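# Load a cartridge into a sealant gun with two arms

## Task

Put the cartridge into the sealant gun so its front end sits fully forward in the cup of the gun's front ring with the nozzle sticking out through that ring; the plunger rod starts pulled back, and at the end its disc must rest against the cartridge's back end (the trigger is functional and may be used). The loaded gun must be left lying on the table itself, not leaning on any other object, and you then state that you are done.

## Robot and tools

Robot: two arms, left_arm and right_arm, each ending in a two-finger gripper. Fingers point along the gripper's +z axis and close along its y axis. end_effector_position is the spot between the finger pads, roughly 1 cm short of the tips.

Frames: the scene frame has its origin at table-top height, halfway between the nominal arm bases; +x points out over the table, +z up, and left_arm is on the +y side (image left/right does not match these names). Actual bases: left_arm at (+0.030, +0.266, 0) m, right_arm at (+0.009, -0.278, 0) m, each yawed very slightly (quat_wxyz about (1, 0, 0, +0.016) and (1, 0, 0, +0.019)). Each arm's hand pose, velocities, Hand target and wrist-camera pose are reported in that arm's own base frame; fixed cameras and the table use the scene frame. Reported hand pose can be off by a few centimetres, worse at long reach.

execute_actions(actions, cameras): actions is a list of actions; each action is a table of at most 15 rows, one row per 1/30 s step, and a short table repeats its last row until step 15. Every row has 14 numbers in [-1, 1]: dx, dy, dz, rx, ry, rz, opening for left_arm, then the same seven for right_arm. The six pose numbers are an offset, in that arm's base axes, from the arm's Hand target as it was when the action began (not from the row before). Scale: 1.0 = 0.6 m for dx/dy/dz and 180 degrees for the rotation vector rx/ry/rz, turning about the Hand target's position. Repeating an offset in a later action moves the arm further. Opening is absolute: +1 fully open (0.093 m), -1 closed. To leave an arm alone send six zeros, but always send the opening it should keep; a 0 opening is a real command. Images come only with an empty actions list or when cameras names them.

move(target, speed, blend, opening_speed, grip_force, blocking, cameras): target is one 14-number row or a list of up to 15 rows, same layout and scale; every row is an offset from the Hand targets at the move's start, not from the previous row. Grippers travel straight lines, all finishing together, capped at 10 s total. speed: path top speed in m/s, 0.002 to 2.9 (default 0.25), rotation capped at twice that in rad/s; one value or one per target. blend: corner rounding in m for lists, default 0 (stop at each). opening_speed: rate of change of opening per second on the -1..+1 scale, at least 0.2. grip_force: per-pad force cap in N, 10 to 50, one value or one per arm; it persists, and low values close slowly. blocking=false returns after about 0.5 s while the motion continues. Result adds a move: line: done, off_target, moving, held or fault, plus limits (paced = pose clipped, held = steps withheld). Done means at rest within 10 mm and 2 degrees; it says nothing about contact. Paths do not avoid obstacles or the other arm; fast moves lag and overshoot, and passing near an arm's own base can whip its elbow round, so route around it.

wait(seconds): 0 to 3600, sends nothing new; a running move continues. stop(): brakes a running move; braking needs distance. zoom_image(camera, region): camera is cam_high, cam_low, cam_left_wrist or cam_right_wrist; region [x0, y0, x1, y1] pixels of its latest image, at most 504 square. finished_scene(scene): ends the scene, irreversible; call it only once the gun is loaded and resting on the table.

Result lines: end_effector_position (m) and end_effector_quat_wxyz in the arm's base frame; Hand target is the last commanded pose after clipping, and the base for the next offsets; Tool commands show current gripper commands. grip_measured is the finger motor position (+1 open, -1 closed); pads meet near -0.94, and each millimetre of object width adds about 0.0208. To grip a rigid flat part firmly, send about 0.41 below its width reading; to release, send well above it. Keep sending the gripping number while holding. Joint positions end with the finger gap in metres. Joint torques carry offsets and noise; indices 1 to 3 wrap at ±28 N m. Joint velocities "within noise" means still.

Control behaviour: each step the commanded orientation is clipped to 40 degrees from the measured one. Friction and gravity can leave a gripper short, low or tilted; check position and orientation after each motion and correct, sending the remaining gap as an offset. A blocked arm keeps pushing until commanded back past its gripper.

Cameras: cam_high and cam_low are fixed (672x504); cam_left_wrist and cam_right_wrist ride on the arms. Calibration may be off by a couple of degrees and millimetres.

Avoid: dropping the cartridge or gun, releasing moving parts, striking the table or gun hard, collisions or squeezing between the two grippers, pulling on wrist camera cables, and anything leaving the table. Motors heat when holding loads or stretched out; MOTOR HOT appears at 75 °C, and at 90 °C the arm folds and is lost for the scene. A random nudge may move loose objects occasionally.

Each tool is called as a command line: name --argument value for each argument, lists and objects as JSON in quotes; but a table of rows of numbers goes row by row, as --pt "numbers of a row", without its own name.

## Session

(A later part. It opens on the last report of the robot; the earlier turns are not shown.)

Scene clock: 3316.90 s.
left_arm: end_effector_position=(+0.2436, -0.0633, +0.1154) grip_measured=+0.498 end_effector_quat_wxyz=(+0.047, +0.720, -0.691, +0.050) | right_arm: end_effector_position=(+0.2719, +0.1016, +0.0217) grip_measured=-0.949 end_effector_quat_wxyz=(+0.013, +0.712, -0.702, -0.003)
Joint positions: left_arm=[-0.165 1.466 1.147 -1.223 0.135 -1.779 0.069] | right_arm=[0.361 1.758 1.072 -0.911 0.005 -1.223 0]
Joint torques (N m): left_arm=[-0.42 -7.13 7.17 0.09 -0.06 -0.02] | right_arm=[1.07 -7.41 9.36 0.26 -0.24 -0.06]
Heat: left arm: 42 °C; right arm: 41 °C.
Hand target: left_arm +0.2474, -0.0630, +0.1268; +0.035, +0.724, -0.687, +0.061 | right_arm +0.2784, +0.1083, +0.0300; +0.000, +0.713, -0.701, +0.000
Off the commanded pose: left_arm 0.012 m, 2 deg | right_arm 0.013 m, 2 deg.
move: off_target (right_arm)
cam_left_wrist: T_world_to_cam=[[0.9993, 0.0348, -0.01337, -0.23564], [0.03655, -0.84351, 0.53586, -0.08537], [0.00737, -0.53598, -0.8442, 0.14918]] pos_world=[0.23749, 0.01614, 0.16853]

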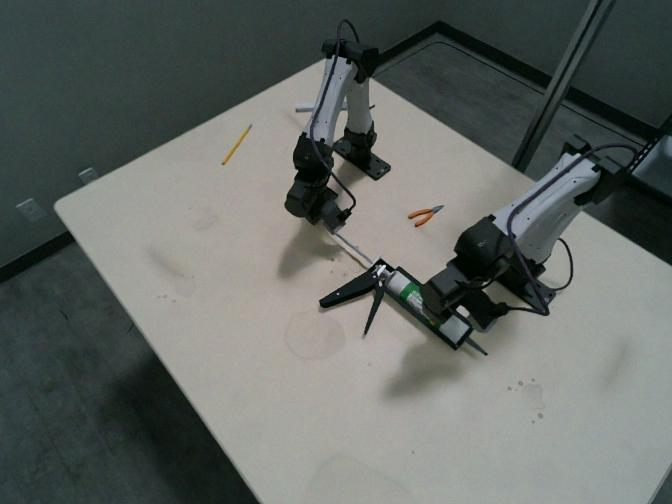

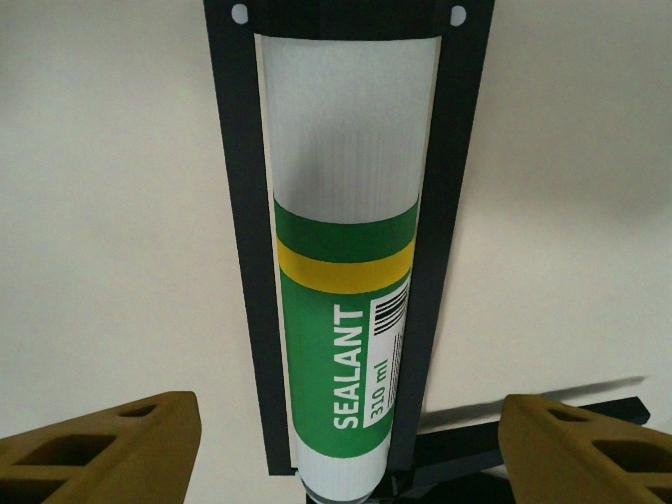

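move --target '[0,0,0,0,0,0,0.5,0,0.0133,0,0,0,0,-0.95]' --speed 0.04 --cameras '["cam_high","cam_left_wrist", "cam_right_wrist"]'

zoom_image --camera "cam_high" --region '[370, 255, 412, 297]'

Scene clock: 3340.97 s.
left_arm: end_effector_position=(+0.2436, -0.0633, +0.1154) grip_measured=+0.498 end_effector_quat_wxyz=(+0.047, +0.720, -0.691, +0.050) | right_arm: end_effector_position=(+0.2703, +0.1089, +0.0230) grip_measured=-0.949 end_effector_quat_wxyz=(+0.013, +0.711, -0.703, -0.001)
Joint positions: left_arm=[-0.165 1.466 1.147 -1.223 0.135 -1.779 0.069] | right_arm=[0.388 1.758 1.077 -0.915 0.008 -1.195 0]
Joint torques (N m): left_arm=[-0.42 -7.15 7.19 0.09 -0.06 -0.02] | right_arm=[0.9 -6.52 10.06 0.28 -0.28 -0.09]
Heat: left arm: 41 °C; right arm: 41 °C.
Hand target: left_arm +0.2474, -0.0630, +0.1268; +0.035, +0.724, -0.687, +0.061 | right_arm +0.2785, +0.1163, +0.0301; +0.000, +0.713, -0.701, +0.000
Off the commanded pose: left_arm 0.012 m, 2 deg | right_arm 0.013 m, 2 deg.
move: off_target (right_arm)
cam_left_wrist: T_world_to_cam=[[0.9993, 0.0348, -0.01337, -0.23564], [0.03655, -0.84351, 0.53586, -0.08537], [0.00737, -0.53598, -0.8442, 0.14918]] pos_world=[0.23749, 0.01614, 0.16853]
cam_right_wrist: T_world_to_cam=[[0.99889, 0.02077, -0.04238, -0.27028], [0.03761, -0.89273, 0.44901, 0.11366], [-0.02851, -0.4501, -0.89252, 0.16424]] pos_world=[0.27038, 0.18101, 0.0841]

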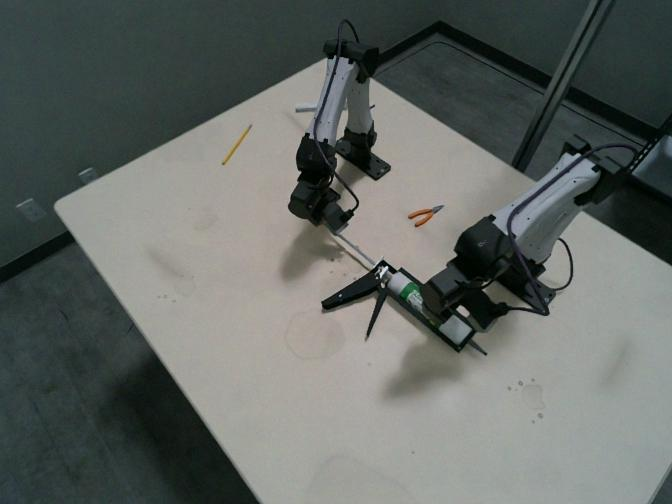

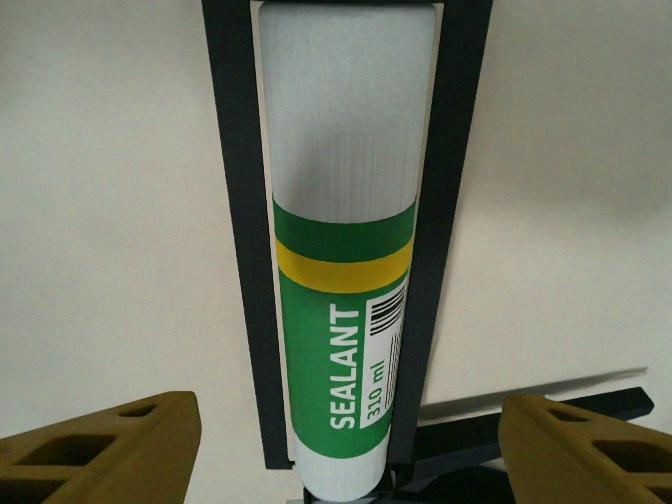

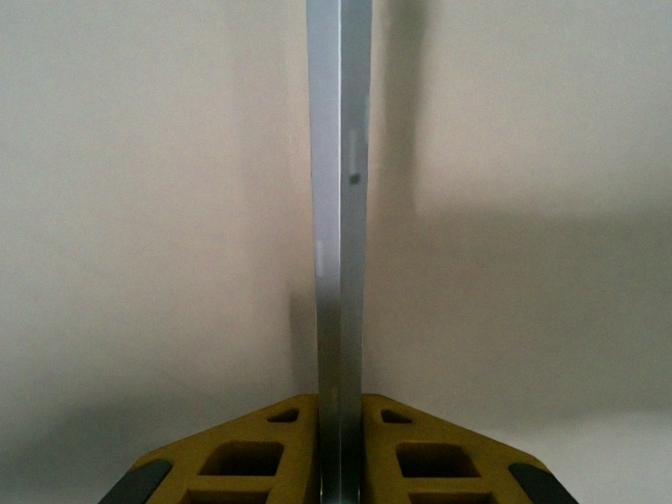

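Scaled by 12.000 from the camera's image (finer frame: 960x720).

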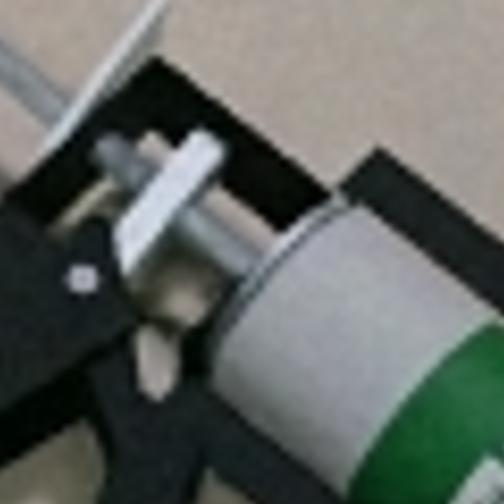

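zoom_image --camera "cam_left_wrist" --region '[200, 0, 500, 120]'

zoom_image --camera "cam_left_wrist" --region '[250, 420, 450, 504]'

zoom_image --camera "cam_high" --region '[350, 250, 490, 355]'

Scaled by 1.680 from the camera's image (finer frame: 960x720).

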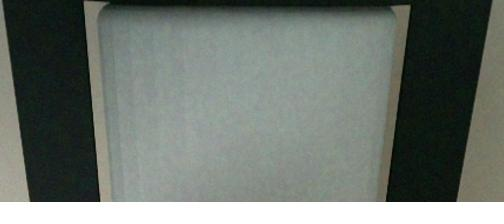

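Scaled by 2.520 from the camera's image (finer frame: 960x720).

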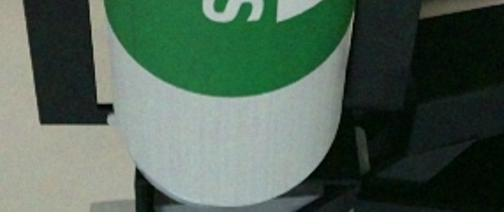

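Scaled by 3.600 from the camera's image (finer frame: 960x720).

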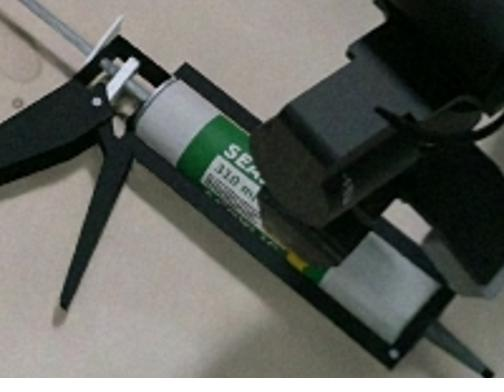

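move --target '[-0.0033,-0.0083,-0.0833,0.0431,0.0123,-0.0078,0.97,0,0,0,0,0,0,-0.95]' --speed 0.12 --cameras '["cam_left_wrist"]'

Scene clock: 3500.33 s.
left_arm: end_effector_position=(+0.2439, -0.0694, +0.0808) grip_measured=+0.968 end_effector_quat_wxyz=(+0.007, +0.713, -0.701, +0.006) | right_arm: end_effector_position=(+0.2703, +0.1089, +0.0230) grip_measured=-0.949 end_effector_quat_wxyz=(+0.013, +0.711, -0.703, -0.001)
Joint positions: left_arm=[-0.266 1.518 1.063 -1.111 0.017 -1.853 0.092] | right_arm=[0.388 1.758 1.077 -0.915 0.008 -1.195 0]
Joint torques (N m): left_arm=[-0.7 -4.63 4.36 0.29 -0.25 -0.02] | right_arm=[0.76 -6.54 9.99 0.28 -0.27 -0.07]
Motor temperatures (°C): left_arm=[24 40 41 24 24 25 26] | right_arm=[24 39 47 22 21 25 28]
Heat: left arm: 41 °C; right arm: 47 °C.
Hand target: left_arm +0.2454, -0.0680, +0.0768; +0.000, +0.717, -0.697, +0.000 | right_arm +0.2785, +0.1163, +0.0301; +0.000, +0.713, -0.701, +0.000
Off the commanded pose: left_arm 0.005 m, 1 deg | right_arm 0.013 m, 2 deg.
move: done
cam_left_wrist: T_world_to_cam=[[0.99982, 0.01126, -0.01551, -0.23777], [0.01685, -0.9021, 0.43119, -0.06278], [-0.00914, -0.43137, -0.90213, 0.13274]] pos_world=[0.24, 0.00331, 0.14313]

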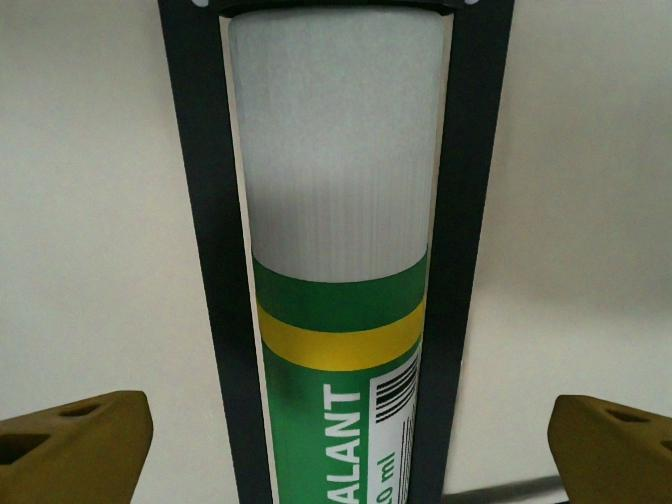

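move --target '[-0.0055,0,-0.04,0,0,0,0.97,0,0,0,0,0,0,-0.95]' --speed 0.1 --cameras '["cam_left_wrist"]'

Scene clock: 3533.27 s.
left_arm: end_effector_position=(+0.2410, -0.0694, +0.0568) grip_measured=+0.968 end_effector_quat_wxyz=(+0.006, +0.713, -0.701, +0.006) | right_arm: end_effector_position=(+0.2703, +0.1089, +0.0230) grip_measured=-0.949 end_effector_quat_wxyz=(+0.013, +0.711, -0.703, -0.001)
Joint positions: left_arm=[-0.269 1.533 0.978 -1.012 0.017 -1.857 0.092] | right_arm=[0.388 1.758 1.077 -0.915 0.008 -1.195 0]
Joint torques (N m): left_arm=[-0.72 -4.6 4.25 0.29 -0.25 -0.03] | right_arm=[0.72 -6.54 10.06 0.28 -0.27 -0.09]
Heat: left arm: 39 °C; right arm: 47 °C.
Hand target: left_arm +0.2422, -0.0679, +0.0529; +0.000, +0.717, -0.697, +0.000 | right_arm +0.2785, +0.1163, +0.0301; +0.000, +0.713, -0.701, +0.000
Off the commanded pose: left_arm 0.004 m, 1 deg | right_arm 0.013 m, 2 deg.
move: done
cam_left_wrist: T_world_to_cam=[[0.99982, 0.01171, -0.01505, -0.2353], [0.01705, -0.90235, 0.43067, -0.05241], [-0.00854, -0.43085, -0.90238, 0.11104]] pos_world=[0.2371, 0.00331, 0.11923]

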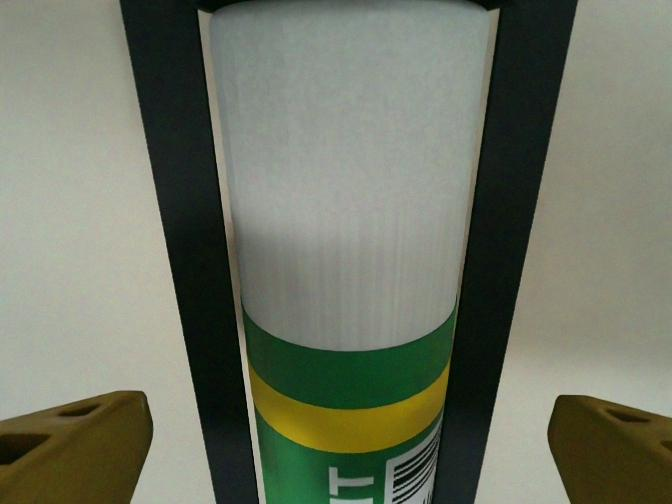

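move --target '[0,0,-0.0347,0,0,0,0.97,0,0,0,0,0,0,-0.95]' --speed 0.08 --cameras '["cam_left_wrist", "cam_high"]'

zoom_image --camera "cam_high" --region '[370, 255, 412, 297]'

Scene clock: 3543.07 s.
left_arm: end_effector_position=(+0.2414, -0.0695, +0.0361) grip_measured=+0.968 end_effector_quat_wxyz=(+0.006, +0.713, -0.701, +0.006) | right_arm: end_effector_position=(+0.2703, +0.1089, +0.0230) grip_measured=-0.949 end_effector_quat_wxyz=(+0.013, +0.711, -0.703, -0.001)
Joint positions: left_arm=[-0.269 1.564 0.92 -0.923 0.017 -1.857 0.092] | right_arm=[0.388 1.758 1.077 -0.915 0.008 -1.195 0]
Joint torques (N m): left_arm=[-0.72 -4.71 4.07 0.29 -0.25 -0.03] | right_arm=[0.85 -6.64 10.11 0.27 -0.28 -0.09]
Heat: left arm: 39 °C; right arm: 48 °C.
Hand target: left_arm +0.2422, -0.0679, +0.0321; +0.000, +0.717, -0.697, +0.000 | right_arm +0.2785, +0.1163, +0.0301; +0.000, +0.713, -0.701, +0.000
Off the commanded pose: left_arm 0.004 m, 1 deg | right_arm 0.013 m, 2 deg.
move: done
cam_left_wrist: T_world_to_cam=[[0.99981, 0.01203, -0.01509, -0.23591], [0.01735, -0.90234, 0.43067, -0.04362], [-0.00844, -0.43085, -0.90238, 0.09221]] pos_world=[0.2374, 0.00321, 0.09843]
Images, in order (width x height): cam_high 672x504, cam_left_wrist 672x504.

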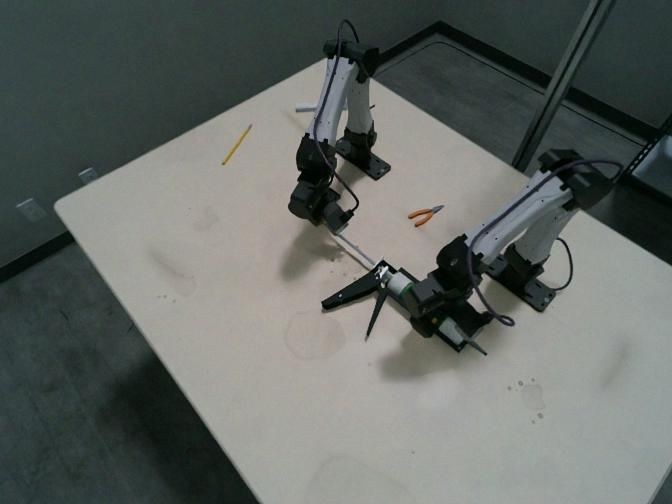

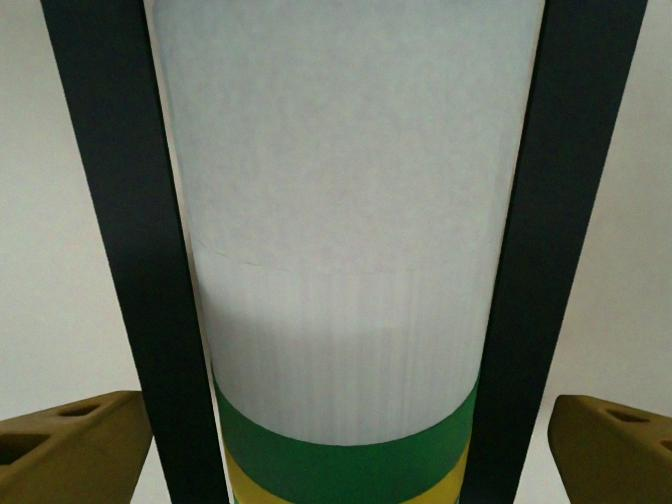

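Scaled by 12.000 from the camera's image (finer frame: 960x720).

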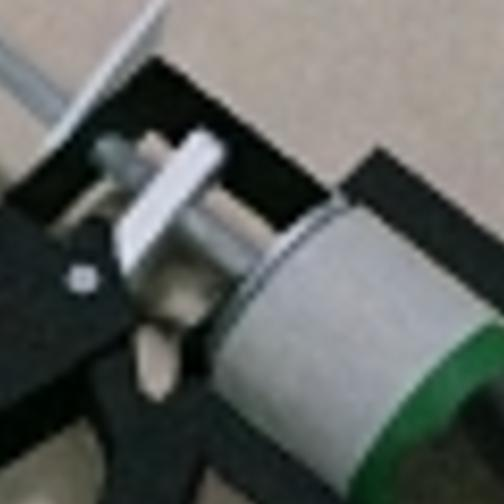

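move --pt "-0.002 0 0 0 0 0 0.97 0 0 0 0 0 0 -0.95" --pt "-0.002 0 0 0 0 0 0.25 0 0 0 0 0 0 -0.95" --speed 0.05 --opening_speed 0.5 --cameras '["cam_left_wrist"]'

Scene clock: 3560.20 s.
left_arm: end_effector_position=(+0.2400, -0.0691, +0.0348) grip_measured=+0.552 end_effector_quat_wxyz=(+0.007, +0.714, -0.700, +0.004) | right_arm: end_effector_position=(+0.2703, +0.1089, +0.0230) grip_measured=-0.949 end_effector_quat_wxyz=(+0.013, +0.711, -0.703, -0.001)
Joint positions: left_arm=[-0.269 1.564 0.915 -0.921 0.017 -1.859 0.072] | right_arm=[0.388 1.758 1.077 -0.915 0.008 -1.195 0]
Joint torques (N m): left_arm=[-0.84 -5.08 4.14 0.27 -0.25 -0.02] | right_arm=[0.8 -6.56 10.04 0.28 -0.24 -0.09]
Heat: left arm: 39 °C; right arm: 48 °C.
Hand target: left_arm +0.2410, -0.0679, +0.0321; +0.000, +0.717, -0.697, +0.000 | right_arm +0.2785, +0.1163, +0.0301; +0.000, +0.713, -0.701, +0.000
Off the commanded pose: left_arm 0.003 m, 1 deg | right_arm 0.013 m, 2 deg.
move: done
cam_left_wrist: T_world_to_cam=[[0.99973, 0.01395, -0.01875, -0.23427], [0.02065, -0.90274, 0.42969, -0.04349], [-0.01093, -0.42996, -0.90278, 0.09187]] pos_world=[0.2361, 0.0035, 0.09723]

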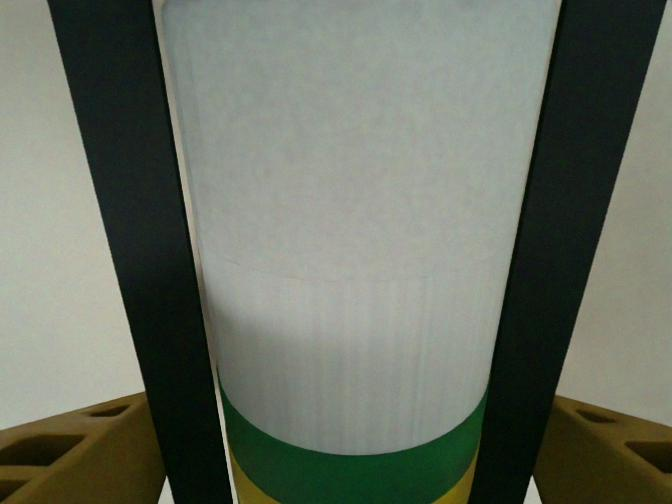

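move --target '[0,0,0,0,0,0,0.25,0,0.0133,0,0,0,0,-0.95]' --speed 0.04 --cameras '["cam_left_wrist", "cam_high"]'

zoom_image --camera "cam_high" --region '[370, 255, 412, 297]'

Scene clock: 3569.17 s.
left_arm: end_effector_position=(+0.2399, -0.0675, +0.0348) grip_measured=+0.534 end_effector_quat_wxyz=(+0.004, +0.714, -0.700, +0.001) | right_arm: end_effector_position=(+0.2698, +0.1111, +0.0246) grip_measured=-0.949 end_effector_quat_wxyz=(+0.016, +0.710, -0.704, +0.004)
Joint positions: left_arm=[-0.269 1.564 0.915 -0.923 0.008 -1.859 0.071] | right_arm=[0.401 1.758 1.084 -0.923 0.019 -1.178 0]
Joint torques (N m): left_arm=[-0.85 -5.09 4.12 0.28 -0.15 -0.03] | right_arm=[1.72 -5.67 10.7 0.32 -0.39 0.02]
Heat: left arm: 39 °C; right arm: 48 °C.
Hand target: left_arm +0.2410, -0.0680, +0.0321; +0.000, +0.717, -0.697, +0.000 | right_arm +0.2784, +0.1242, +0.0300; +0.000, +0.713, -0.701, +0.000
Off the commanded pose: left_arm 0.003 m, 1 deg | right_arm 0.017 m, 2 deg.
move: off_target (right_arm)
cam_left_wrist: T_world_to_cam=[[0.99974, 0.01414, -0.01809, -0.23423], [0.02045, -0.90659, 0.42152, -0.04199], [-0.01044, -0.42178, -0.90664, 0.09306]] pos_world=[0.236, 0.00449, 0.09783]
Images, in order (width x height): cam_high 672x504, cam_left_wrist 672x504.

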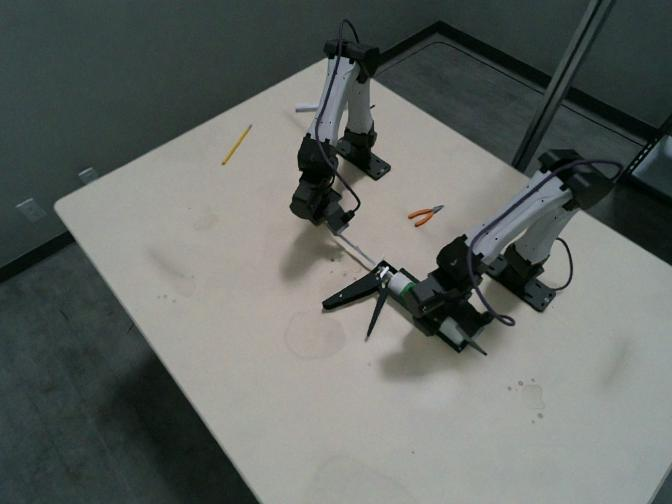

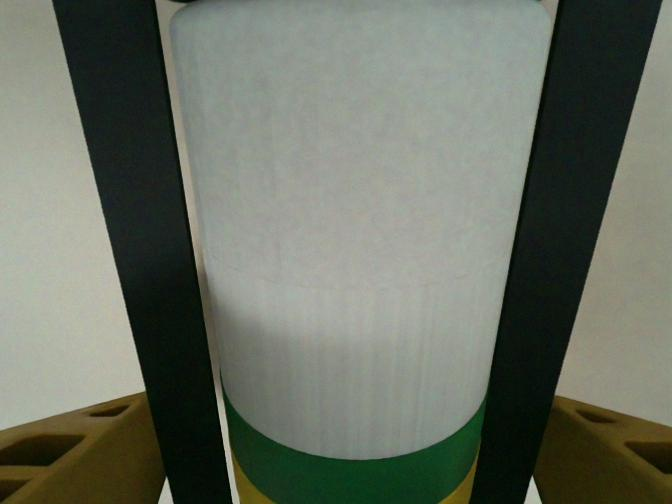

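Scaled by 12.000 from the camera's image (finer frame: 960x720).

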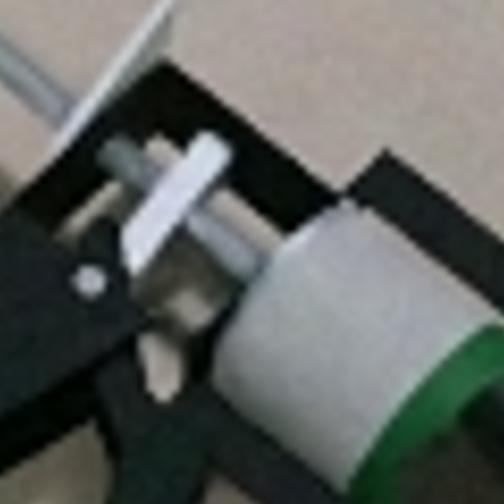

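move --target '[0,0,0,0,0,0,0.25,0,0.0167,0,0,0,0,-0.95]' --speed 0.04 --cameras '["cam_left_wrist", "cam_high"]'

zoom_image --camera "cam_high" --region '[370, 255, 412, 297]'

Scene clock: 3583.10 s.
left_arm: end_effector_position=(+0.2393, -0.0648, +0.0348) grip_measured=+0.534 end_effector_quat_wxyz=(-0.001, +0.713, -0.701, -0.005) | right_arm: end_effector_position=(+0.2686, +0.1151, +0.0244) grip_measured=-0.949 end_effector_quat_wxyz=(+0.024, +0.709, -0.705, +0.006)
Joint positions: left_arm=[-0.269 1.564 0.915 -0.929 -0.007 -1.857 0.071] | right_arm=[0.422 1.773 1.101 -0.939 0.029 -1.154 0]
Joint torques (N m): left_arm=[-0.84 -5.08 4.15 0.32 0.02 -0.04] | right_arm=[2.56 -5.72 10.73 0.42 -0.5 0.06]
Heat: left arm: 39 °C; right arm: 51 °C.
Hand target: left_arm +0.2410, -0.0680, +0.0321; +0.000, +0.717, -0.697, +0.000 | right_arm +0.2784, +0.1344, +0.0300; +0.000, +0.713, -0.701, +0.000
Off the commanded pose: left_arm 0.005 m, 1 deg | right_arm 0.022 m, 3 deg.
move: off_target (right_arm)
cam_left_wrist: T_world_to_cam=[[0.99973, 0.01284, -0.01945, -0.2337], [0.01965, -0.91318, 0.40708, -0.03922], [-0.01253, -0.40736, -0.91318, 0.09594]] pos_world=[0.23561, 0.00627, 0.09903]
Images, in order (width x height): cam_high 672x504, cam_left_wrist 672x504.

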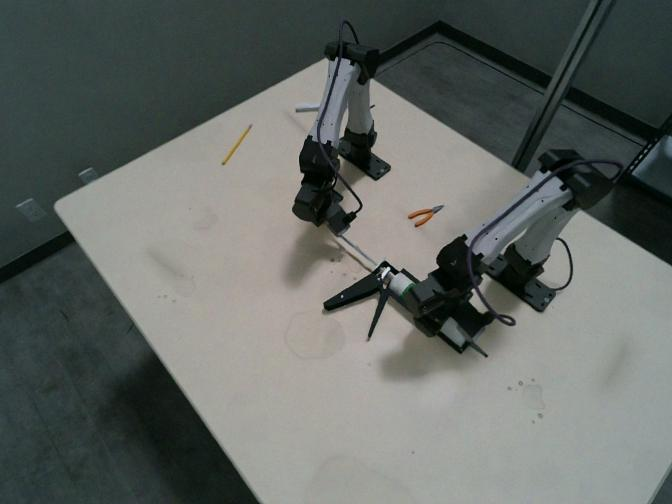

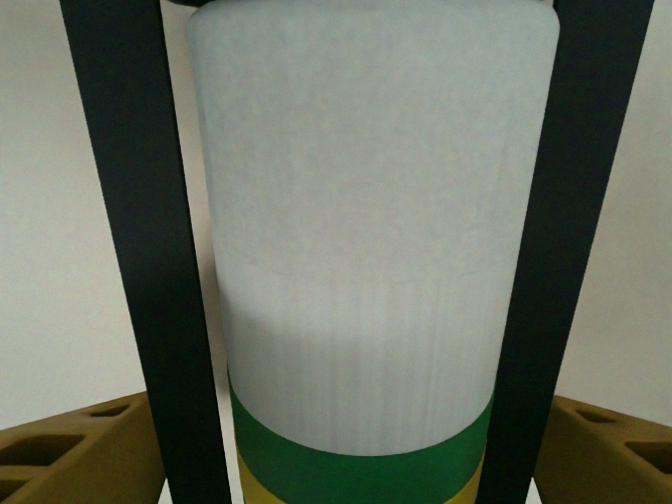

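Scaled by 12.000 from the camera's image (finer frame: 960x720).

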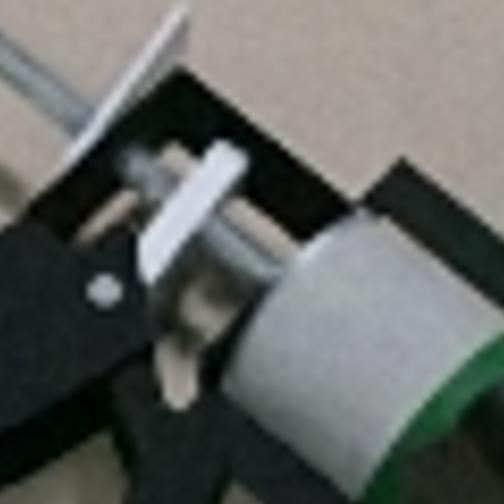

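move --target '[0,-0.0167,0,0,0,0,0.25,0,0.0167,0,0,0,0,-0.95]' --speed 0.03 --cameras '["cam_left_wrist", "cam_high"]'

zoom_image --camera "cam_high" --region '[370, 255, 412, 297]'

Scene clock: 3673.43 s.
left_arm: end_effector_position=(+0.2385, -0.0647, +0.0347) grip_measured=+0.534 end_effector_quat_wxyz=(-0.013, +0.711, -0.703, -0.013) | right_arm: end_effector_position=(+0.2661, +0.1161, +0.0240) grip_measured=-0.949 end_effector_quat_wxyz=(+0.040, +0.707, -0.706, +0.016)
Joint positions: left_arm=[-0.288 1.565 0.915 -0.932 -0.035 -1.871 0.071] | right_arm=[0.444 1.787 1.114 -0.962 0.057 -1.127 0]
Joint torques (N m): left_arm=[-2.63 -4.25 5.07 0.33 0.33 -0.25] | right_arm=[2.97 -6 11.29 0.51 -0.78 0.06]
Motor temperatures (°C): left_arm=[24 35 38 24 24 25 28] | right_arm=[25 41 55 22 22 25 28]
Heat: left arm: 38 °C; right arm: 55 °C.
Hand target: left_arm +0.2410, -0.0780, +0.0321; +0.000, +0.717, -0.697, +0.000 | right_arm +0.2784, +0.1444, +0.0300; +0.000, +0.713, -0.701, +0.000
Off the commanded pose: left_arm 0.014 m, 2 deg | right_arm 0.031 m, 5 deg.
move: off_target (left_arm, right_arm)
cam_left_wrist: T_world_to_cam=[[0.99986, 0.00774, -0.01492, -0.2335], [0.01285, -0.92427, 0.38153, -0.03733], [-0.01084, -0.38167, -0.92424, 0.09756]] pos_world=[0.235, 0.00454, 0.10092]
Images, in order (width x height): cam_high 672x504, cam_left_wrist 672x504.

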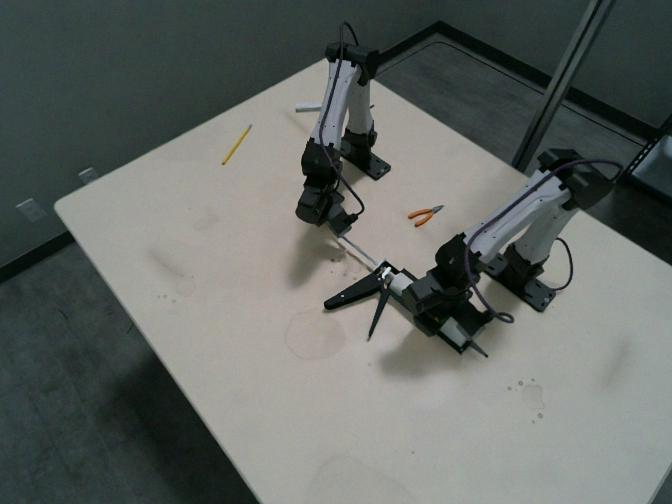

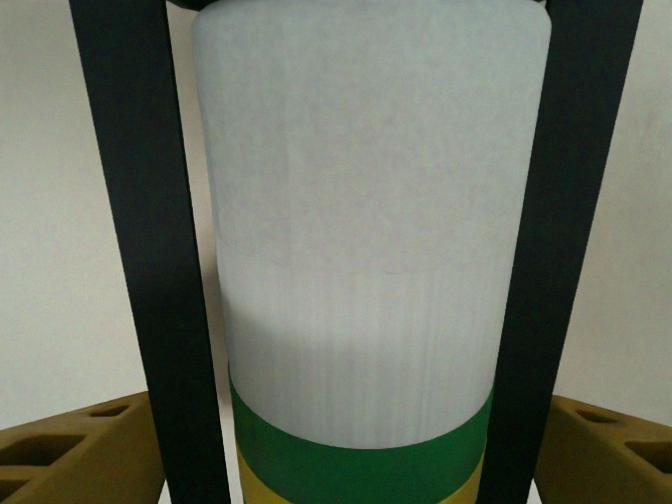

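Scaled by 12.000 from the camera's image (finer frame: 960x720).

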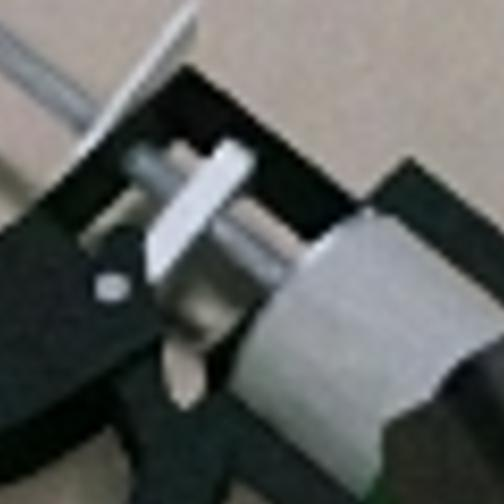

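move --target '[0,-0.02,0,0,0,0,0.25,0,0.025,0,0,0,0,-0.95]' --speed 0.03 --cameras '["cam_left_wrist", "cam_high"]'

zoom_image --camera "cam_high" --region '[370, 255, 412, 297]'

Scene clock: 3721.20 s.
left_arm: end_effector_position=(+0.2369, -0.0648, +0.0346) grip_measured=+0.534 end_effector_quat_wxyz=(-0.032, +0.709, -0.704, -0.030) | right_arm: end_effector_position=(+0.2627, +0.1173, +0.0249) grip_measured=-0.949 end_effector_quat_wxyz=(+0.062, +0.705, -0.706, +0.030)
Joint positions: left_arm=[-0.325 1.573 0.92 -0.944 -0.084 -1.904 0.071] | right_arm=[0.476 1.807 1.139 -1.002 0.096 -1.09 0]
Joint torques (N m): left_arm=[-3.22 -3.88 5.98 0.36 0.89 -0.34] | right_arm=[3.84 -6.19 11.93 0.7 -1.21 0.05]
Heat: left arm: 39 °C; right arm: 51 °C.
Hand target: left_arm +0.2410, -0.0899, +0.0321; +0.000, +0.717, -0.697, +0.000 | right_arm +0.2784, +0.1593, +0.0300; +0.000, +0.713, -0.701, +0.000
Off the commanded pose: left_arm 0.026 m, 5 deg | right_arm 0.045 m, 8 deg.
move: off_target (left_arm, right_arm)
cam_left_wrist: T_world_to_cam=[[0.99992, 0.00406, -0.01208, -0.23222], [0.00785, -0.94283, 0.33318, -0.03563], [-0.01004, -0.33325, -0.94279, 0.10092]] pos_world=[0.23349, 0.00098, 0.10421]
Images, in order (width x height): cam_high 672x504, cam_left_wrist 672x504.

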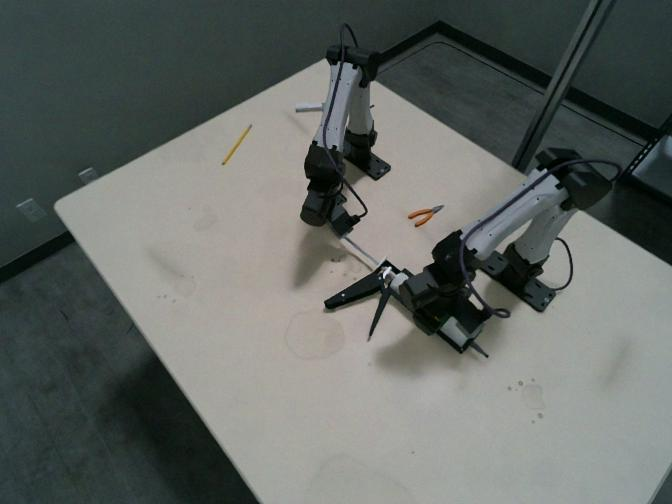

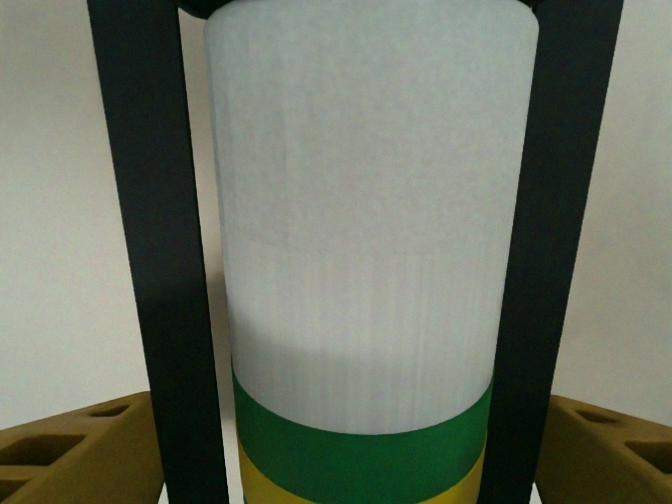

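Scaled by 12.000 from the camera's image (finer frame: 960x720).

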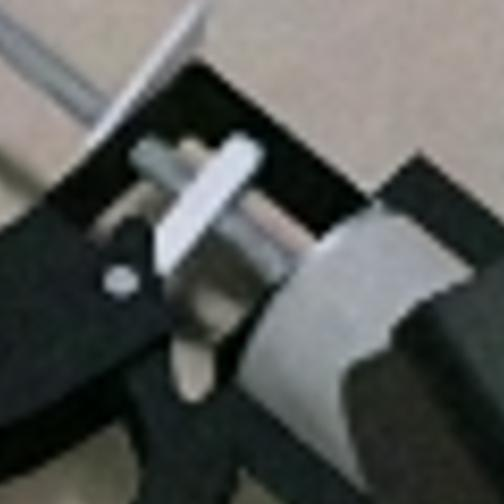

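move --target '[0,0.0400,0,0,0,0,0.25,0,-0.0733,0,0,0,0,-0.95]' --speed 0.05 --cameras '["cam_left_wrist", "cam_high"]'

zoom_image --camera "cam_high" --region '[310, 240, 500, 380]'

Scene clock: 3775.50 s.
left_arm: end_effector_position=(+0.2403, -0.0642, +0.0341) grip_measured=+0.534 end_effector_quat_wxyz=(-0.007, +0.718, -0.696, -0.010) | right_arm: end_effector_position=(+0.2743, +0.1108, +0.0217) grip_measured=-0.949 end_effector_quat_wxyz=(+0.030, +0.711, -0.703, +0.008)
Joint positions: left_arm=[-0.276 1.572 0.92 -0.93 -0.022 -1.879 0.071] | right_arm=[0.406 1.798 1.12 -0.942 0.038 -1.175 0]
Joint torques (N m): left_arm=[0.58 -6.01 3.55 0.32 0.18 0.25] | right_arm=[-0.99 -10.25 5.98 0.5 -0.54 -0.33]
Motor temperatures (°C): left_arm=[24 33 40 25 25 25 29] | right_arm=[26 41 56 22 23 25 28]
Heat: left arm: 40 °C; right arm: 56 °C.
Hand target: left_arm +0.2410, -0.0660, +0.0320; +0.000, +0.717, -0.697, +0.000 | right_arm +0.2785, +0.1154, +0.0300; +0.000, +0.713, -0.701, +0.000
Off the commanded pose: left_arm 0.003 m, 1 deg | right_arm 0.010 m, 4 deg.
move: off_target (right_arm)
cam_left_wrist: T_world_to_cam=[[0.99946, 0.02709, -0.01868, -0.23378], [0.03225, -0.91918, 0.39251, -0.04144], [-0.00653, -0.3929, -0.91956, 0.09519]] pos_world=[0.23561, 0.00564, 0.09943]
Images, in order (width x height): cam_high 672x504, cam_left_wrist 672x504.

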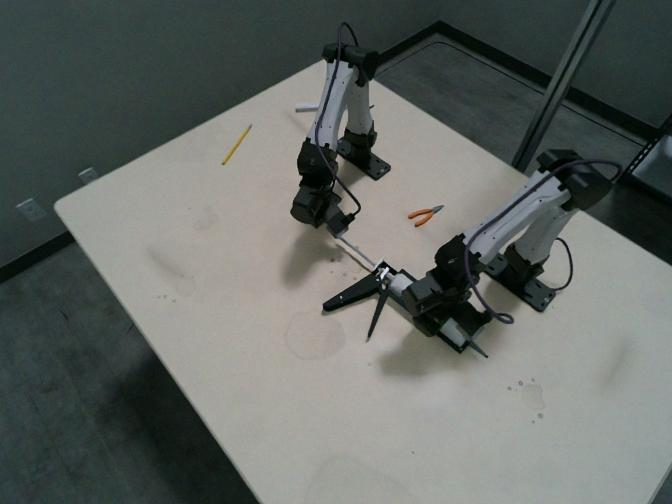

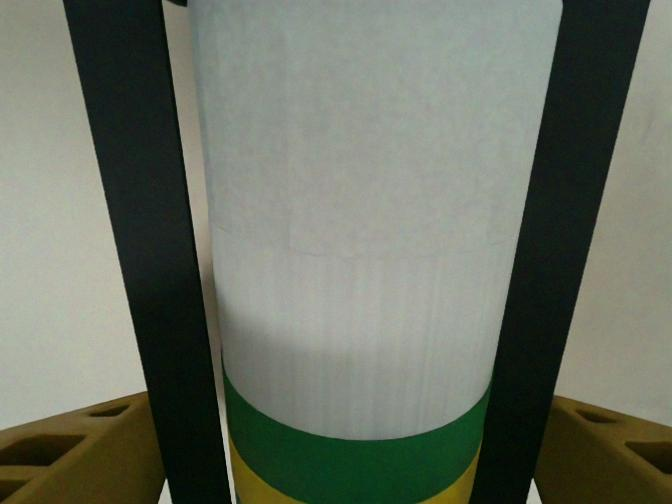

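Scaled by 2.653 from the camera's image (finer frame: 960x720).

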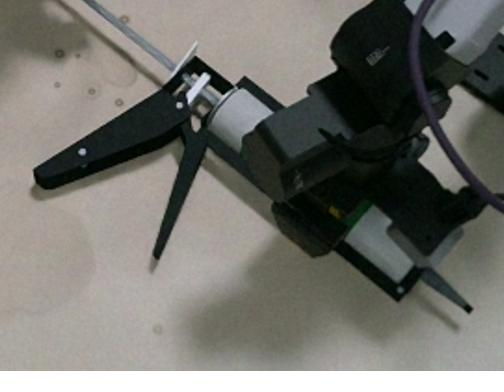

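move --pt "0 0 0 0 0 0 0.97 0 0 0 0 0 0 -0.95" --pt "0 0 0.1417 0 0 0 0.97 0 0 0 0 0 0 -0.95" --pt "-0.005 0.1967 0.1417 0 0 0 0.3 0 0 0 0 0 0 -0.95" --speed '[0.05,0.1,0.15]' --opening_speed 0.6 --cameras '["cam_left_wrist", "cam_high"]'

zoom_image --camera "cam_high" --region '[310, 240, 500, 380]'

Scene clock: 3867.07 s.
left_arm: end_effector_position=(+0.2371, +0.0513, +0.1123) grip_measured=+0.303 end_effector_quat_wxyz=(+0.002, +0.718, -0.696, -0.004) | right_arm: end_effector_position=(+0.2748, +0.1105, +0.0217) grip_measured=-0.949 end_effector_quat_wxyz=(+0.030, +0.711, -0.703, +0.008)
Joint positions: left_arm=[0.21 1.469 1.144 -1.253 -0.004 -1.392 0.06] | right_arm=[0.404 1.798 1.12 -0.941 0.038 -1.177 0]
Joint torques (N m): left_arm=[0.23 -5.76 6.08 0.05 -0.02 0.22] | right_arm=[-0.8 -10.28 5.9 0.47 -0.55 -0.33]
Motor temperatures (°C): left_arm=[24 35 37 25 24 25 28] | right_arm=[25 47 45 22 22 25 28]
Heat: left arm: 37 °C; right arm: 47 °C.
Hand target: left_arm +0.2379, +0.0521, +0.1170; +0.000, +0.717, -0.697, +0.000 | right_arm +0.2785, +0.1154, +0.0300; +0.000, +0.713, -0.701, +0.000
Off the commanded pose: left_arm 0.005 m, 1 deg | right_arm 0.010 m, 4 deg.
move: done
cam_left_wrist: T_world_to_cam=[[0.99937, 0.02725, -0.02261, -0.23183], [0.03415, -0.91024, 0.41267, 0.03103], [-0.00933, -0.41318, -0.9106, 0.21324]] pos_world=[0.23261, 0.12267, 0.17614]
Images, in order (width x height): cam_high 672x504, cam_left_wrist 672x504.

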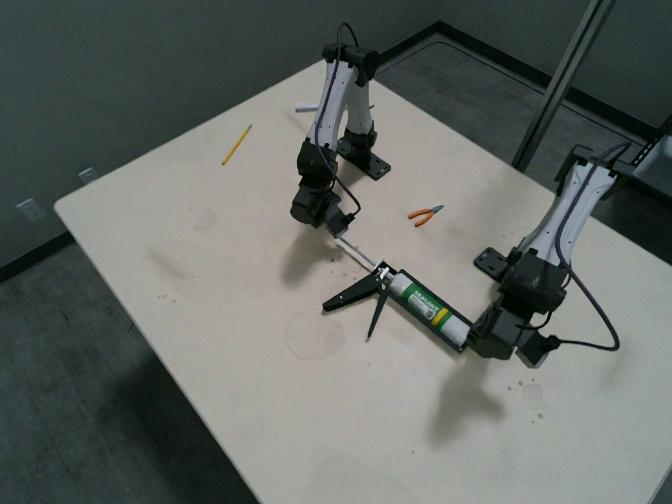

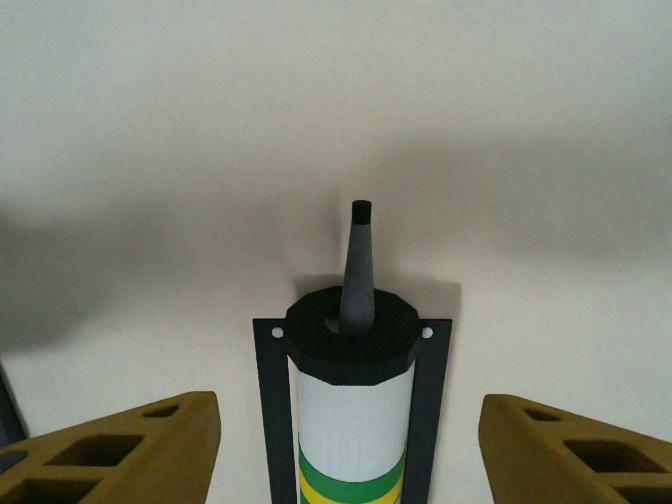

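Scaled by 2.653 from the camera's image (finer frame: 960x720).

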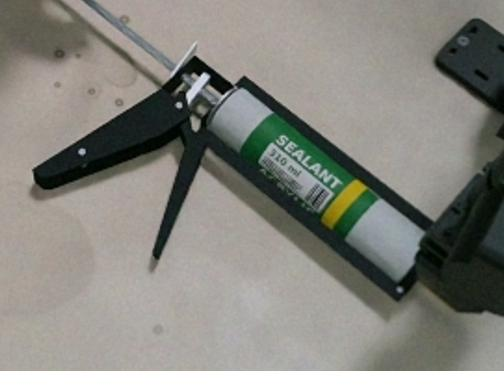

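zoom_image --camera "cam_left_wrist" --region '[260, 180, 460, 400]'

zoom_image --camera "cam_high" --region '[370, 255, 412, 297]'

Scaled by 2.291 from the camera's image (finer frame: 960x720).

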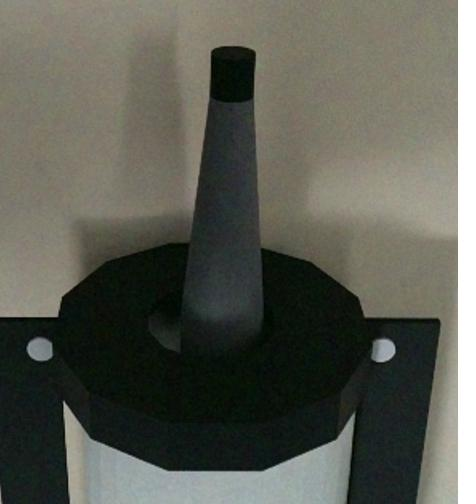

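Scaled by 12.000 from the camera's image (finer frame: 960x720).

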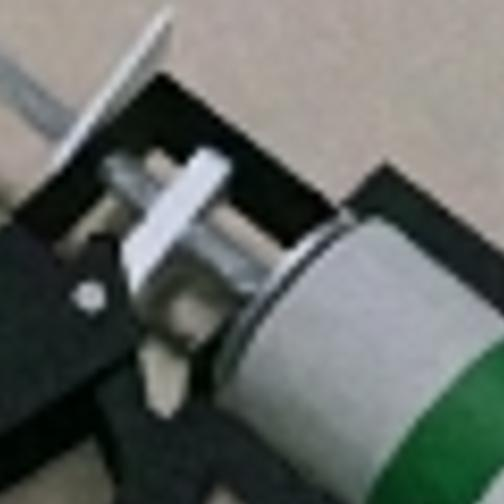

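zoom_image --camera "cam_left_wrist" --region '[310, 290, 400, 357]'

Scaled by 5.600 from the camera's image (finer frame: 960x720).

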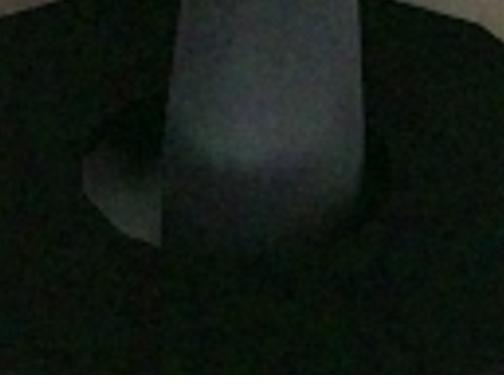

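move --target '[0.0025,-0.002,-0.1467,0,0,0,0.2,0,0,0,0,0,0,-0.95]' --speed 0.12 --cameras '["cam_left_wrist", "cam_high"]'

Scene clock: 3970.00 s.
left_arm: end_effector_position=(+0.2384, +0.0516, +0.0327) grip_measured=+0.202 end_effector_quat_wxyz=(-0.002, +0.718, -0.696, -0.001) | right_arm: end_effector_position=(+0.2748, +0.1105, +0.0217) grip_measured=-0.949 end_effector_quat_wxyz=(+0.030, +0.711, -0.703, +0.008)
Joint positions: left_arm=[0.21 1.544 0.886 -0.911 -0.004 -1.392 0.055] | right_arm=[0.404 1.798 1.12 -0.941 0.038 -1.177 0]
Joint torques (N m): left_arm=[-0.36 -4.57 4.1 0.33 -0.02 0.16] | right_arm=[-0.87 -10.15 5.9 0.47 -0.57 -0.34]
Heat: left arm: 40 °C; right arm: 50 °C.
Hand target: left_arm +0.2395, +0.0509, +0.0291; +0.000, +0.717, -0.697, +0.000 | right_arm +0.2785, +0.1154, +0.0300; +0.000, +0.713, -0.701, +0.000
Off the commanded pose: left_arm 0.004 m, 0 deg | right_arm 0.010 m, 4 deg.
move: done
cam_left_wrist: T_world_to_cam=[[0.99954, 0.02725, -0.01365, -0.23522], [0.03045, -0.91101, 0.41126, 0.06513], [-0.00123, -0.41148, -0.91142, 0.13882]] pos_world=[0.2333, 0.12287, 0.09653]
Images, in order (width x height): cam_high 672x504, cam_left_wrist 672x504.

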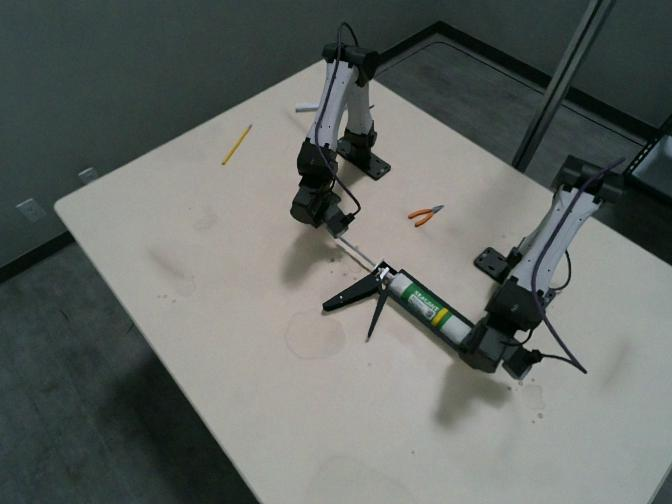

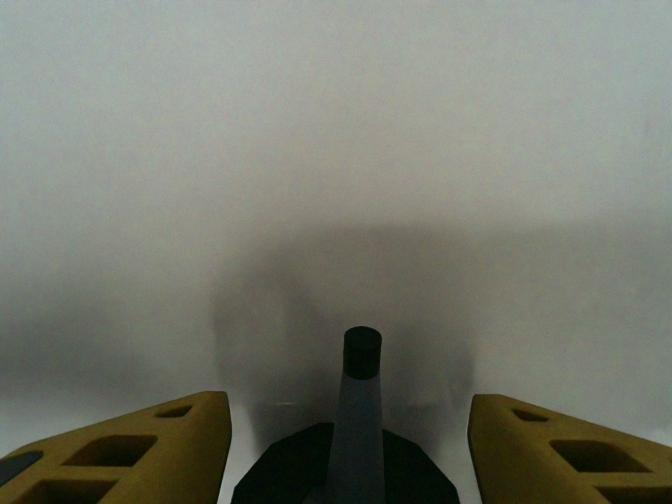

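move --target '[0,0,0,0,0,0,-0.95,0,0,0,0,0,0,-0.95]' --speed 0.05 --opening_speed 0.5 --cameras '["cam_left_wrist", "cam_high"]'

zoom_image --camera "cam_high" --region '[310, 240, 500, 380]'

Scene clock: 3990.80 s.
left_arm: end_effector_position=(+0.2391, +0.0516, +0.0327) grip_measured=-0.901 end_effector_quat_wxyz=(-0.003, +0.718, -0.696, +0.000) | right_arm: end_effector_position=(+0.2748, +0.1104, +0.0217) grip_measured=-0.949 end_effector_quat_wxyz=(+0.030, +0.711, -0.703, +0.008)
Joint positions: left_arm=[0.21 1.544 0.886 -0.908 -0.003 -1.392 0.002] | right_arm=[0.403 1.798 1.12 -0.941 0.038 -1.178 0]
Joint torques (N m): left_arm=[-0.36 -4.57 4.1 0.31 -0.03 0.16] | right_arm=[-0.77 -10.26 5.91 0.47 -0.56 -0.34]
Heat: left arm: 38 °C; right arm: 50 °C.
Hand target: left_arm +0.2395, +0.0509, +0.0291; +0.000, +0.717, -0.697, +0.000 | right_arm +0.2785, +0.1154, +0.0300; +0.000, +0.713, -0.701, +0.000
Off the commanded pose: left_arm 0.004 m, 0 deg | right_arm 0.010 m, 4 deg.
move: done
cam_left_wrist: T_world_to_cam=[[0.99957, 0.02729, -0.0104, -0.23604], [0.02915, -0.91083, 0.41176, 0.06535], [0.00177, -0.41189, -0.91123, 0.13815]] pos_world=[0.2338, 0.12287, 0.09652]
Images, in order (width x height): cam_high 672x504, cam_left_wrist 672x504.

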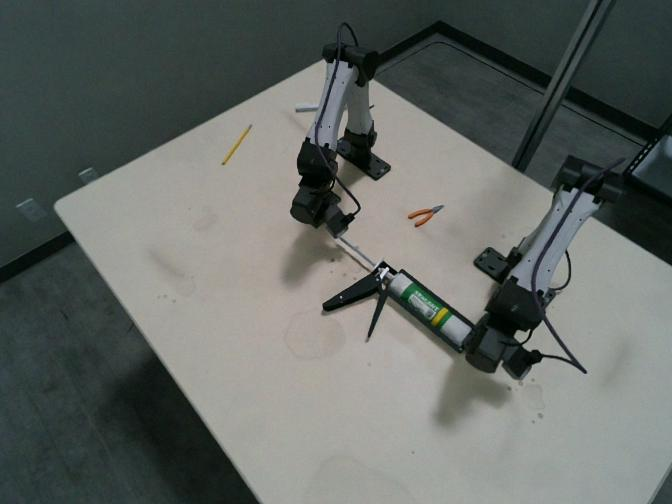

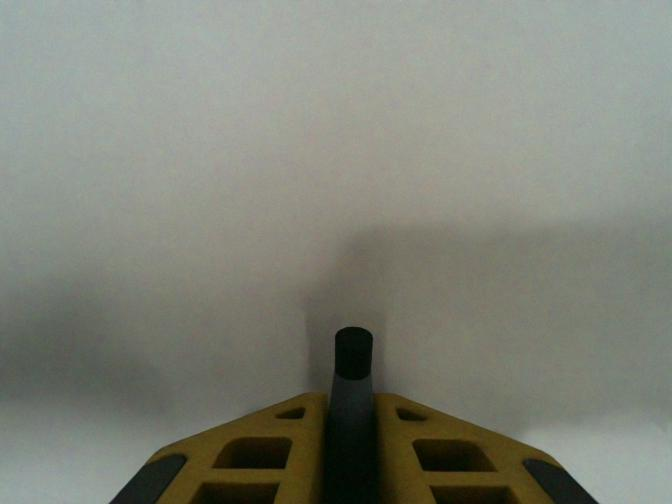

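Scaled by 2.653 from the camera's image (finer frame: 960x720).

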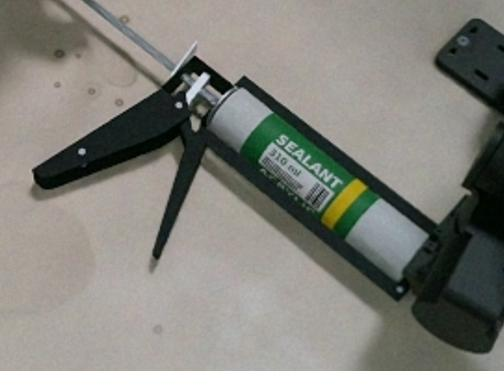

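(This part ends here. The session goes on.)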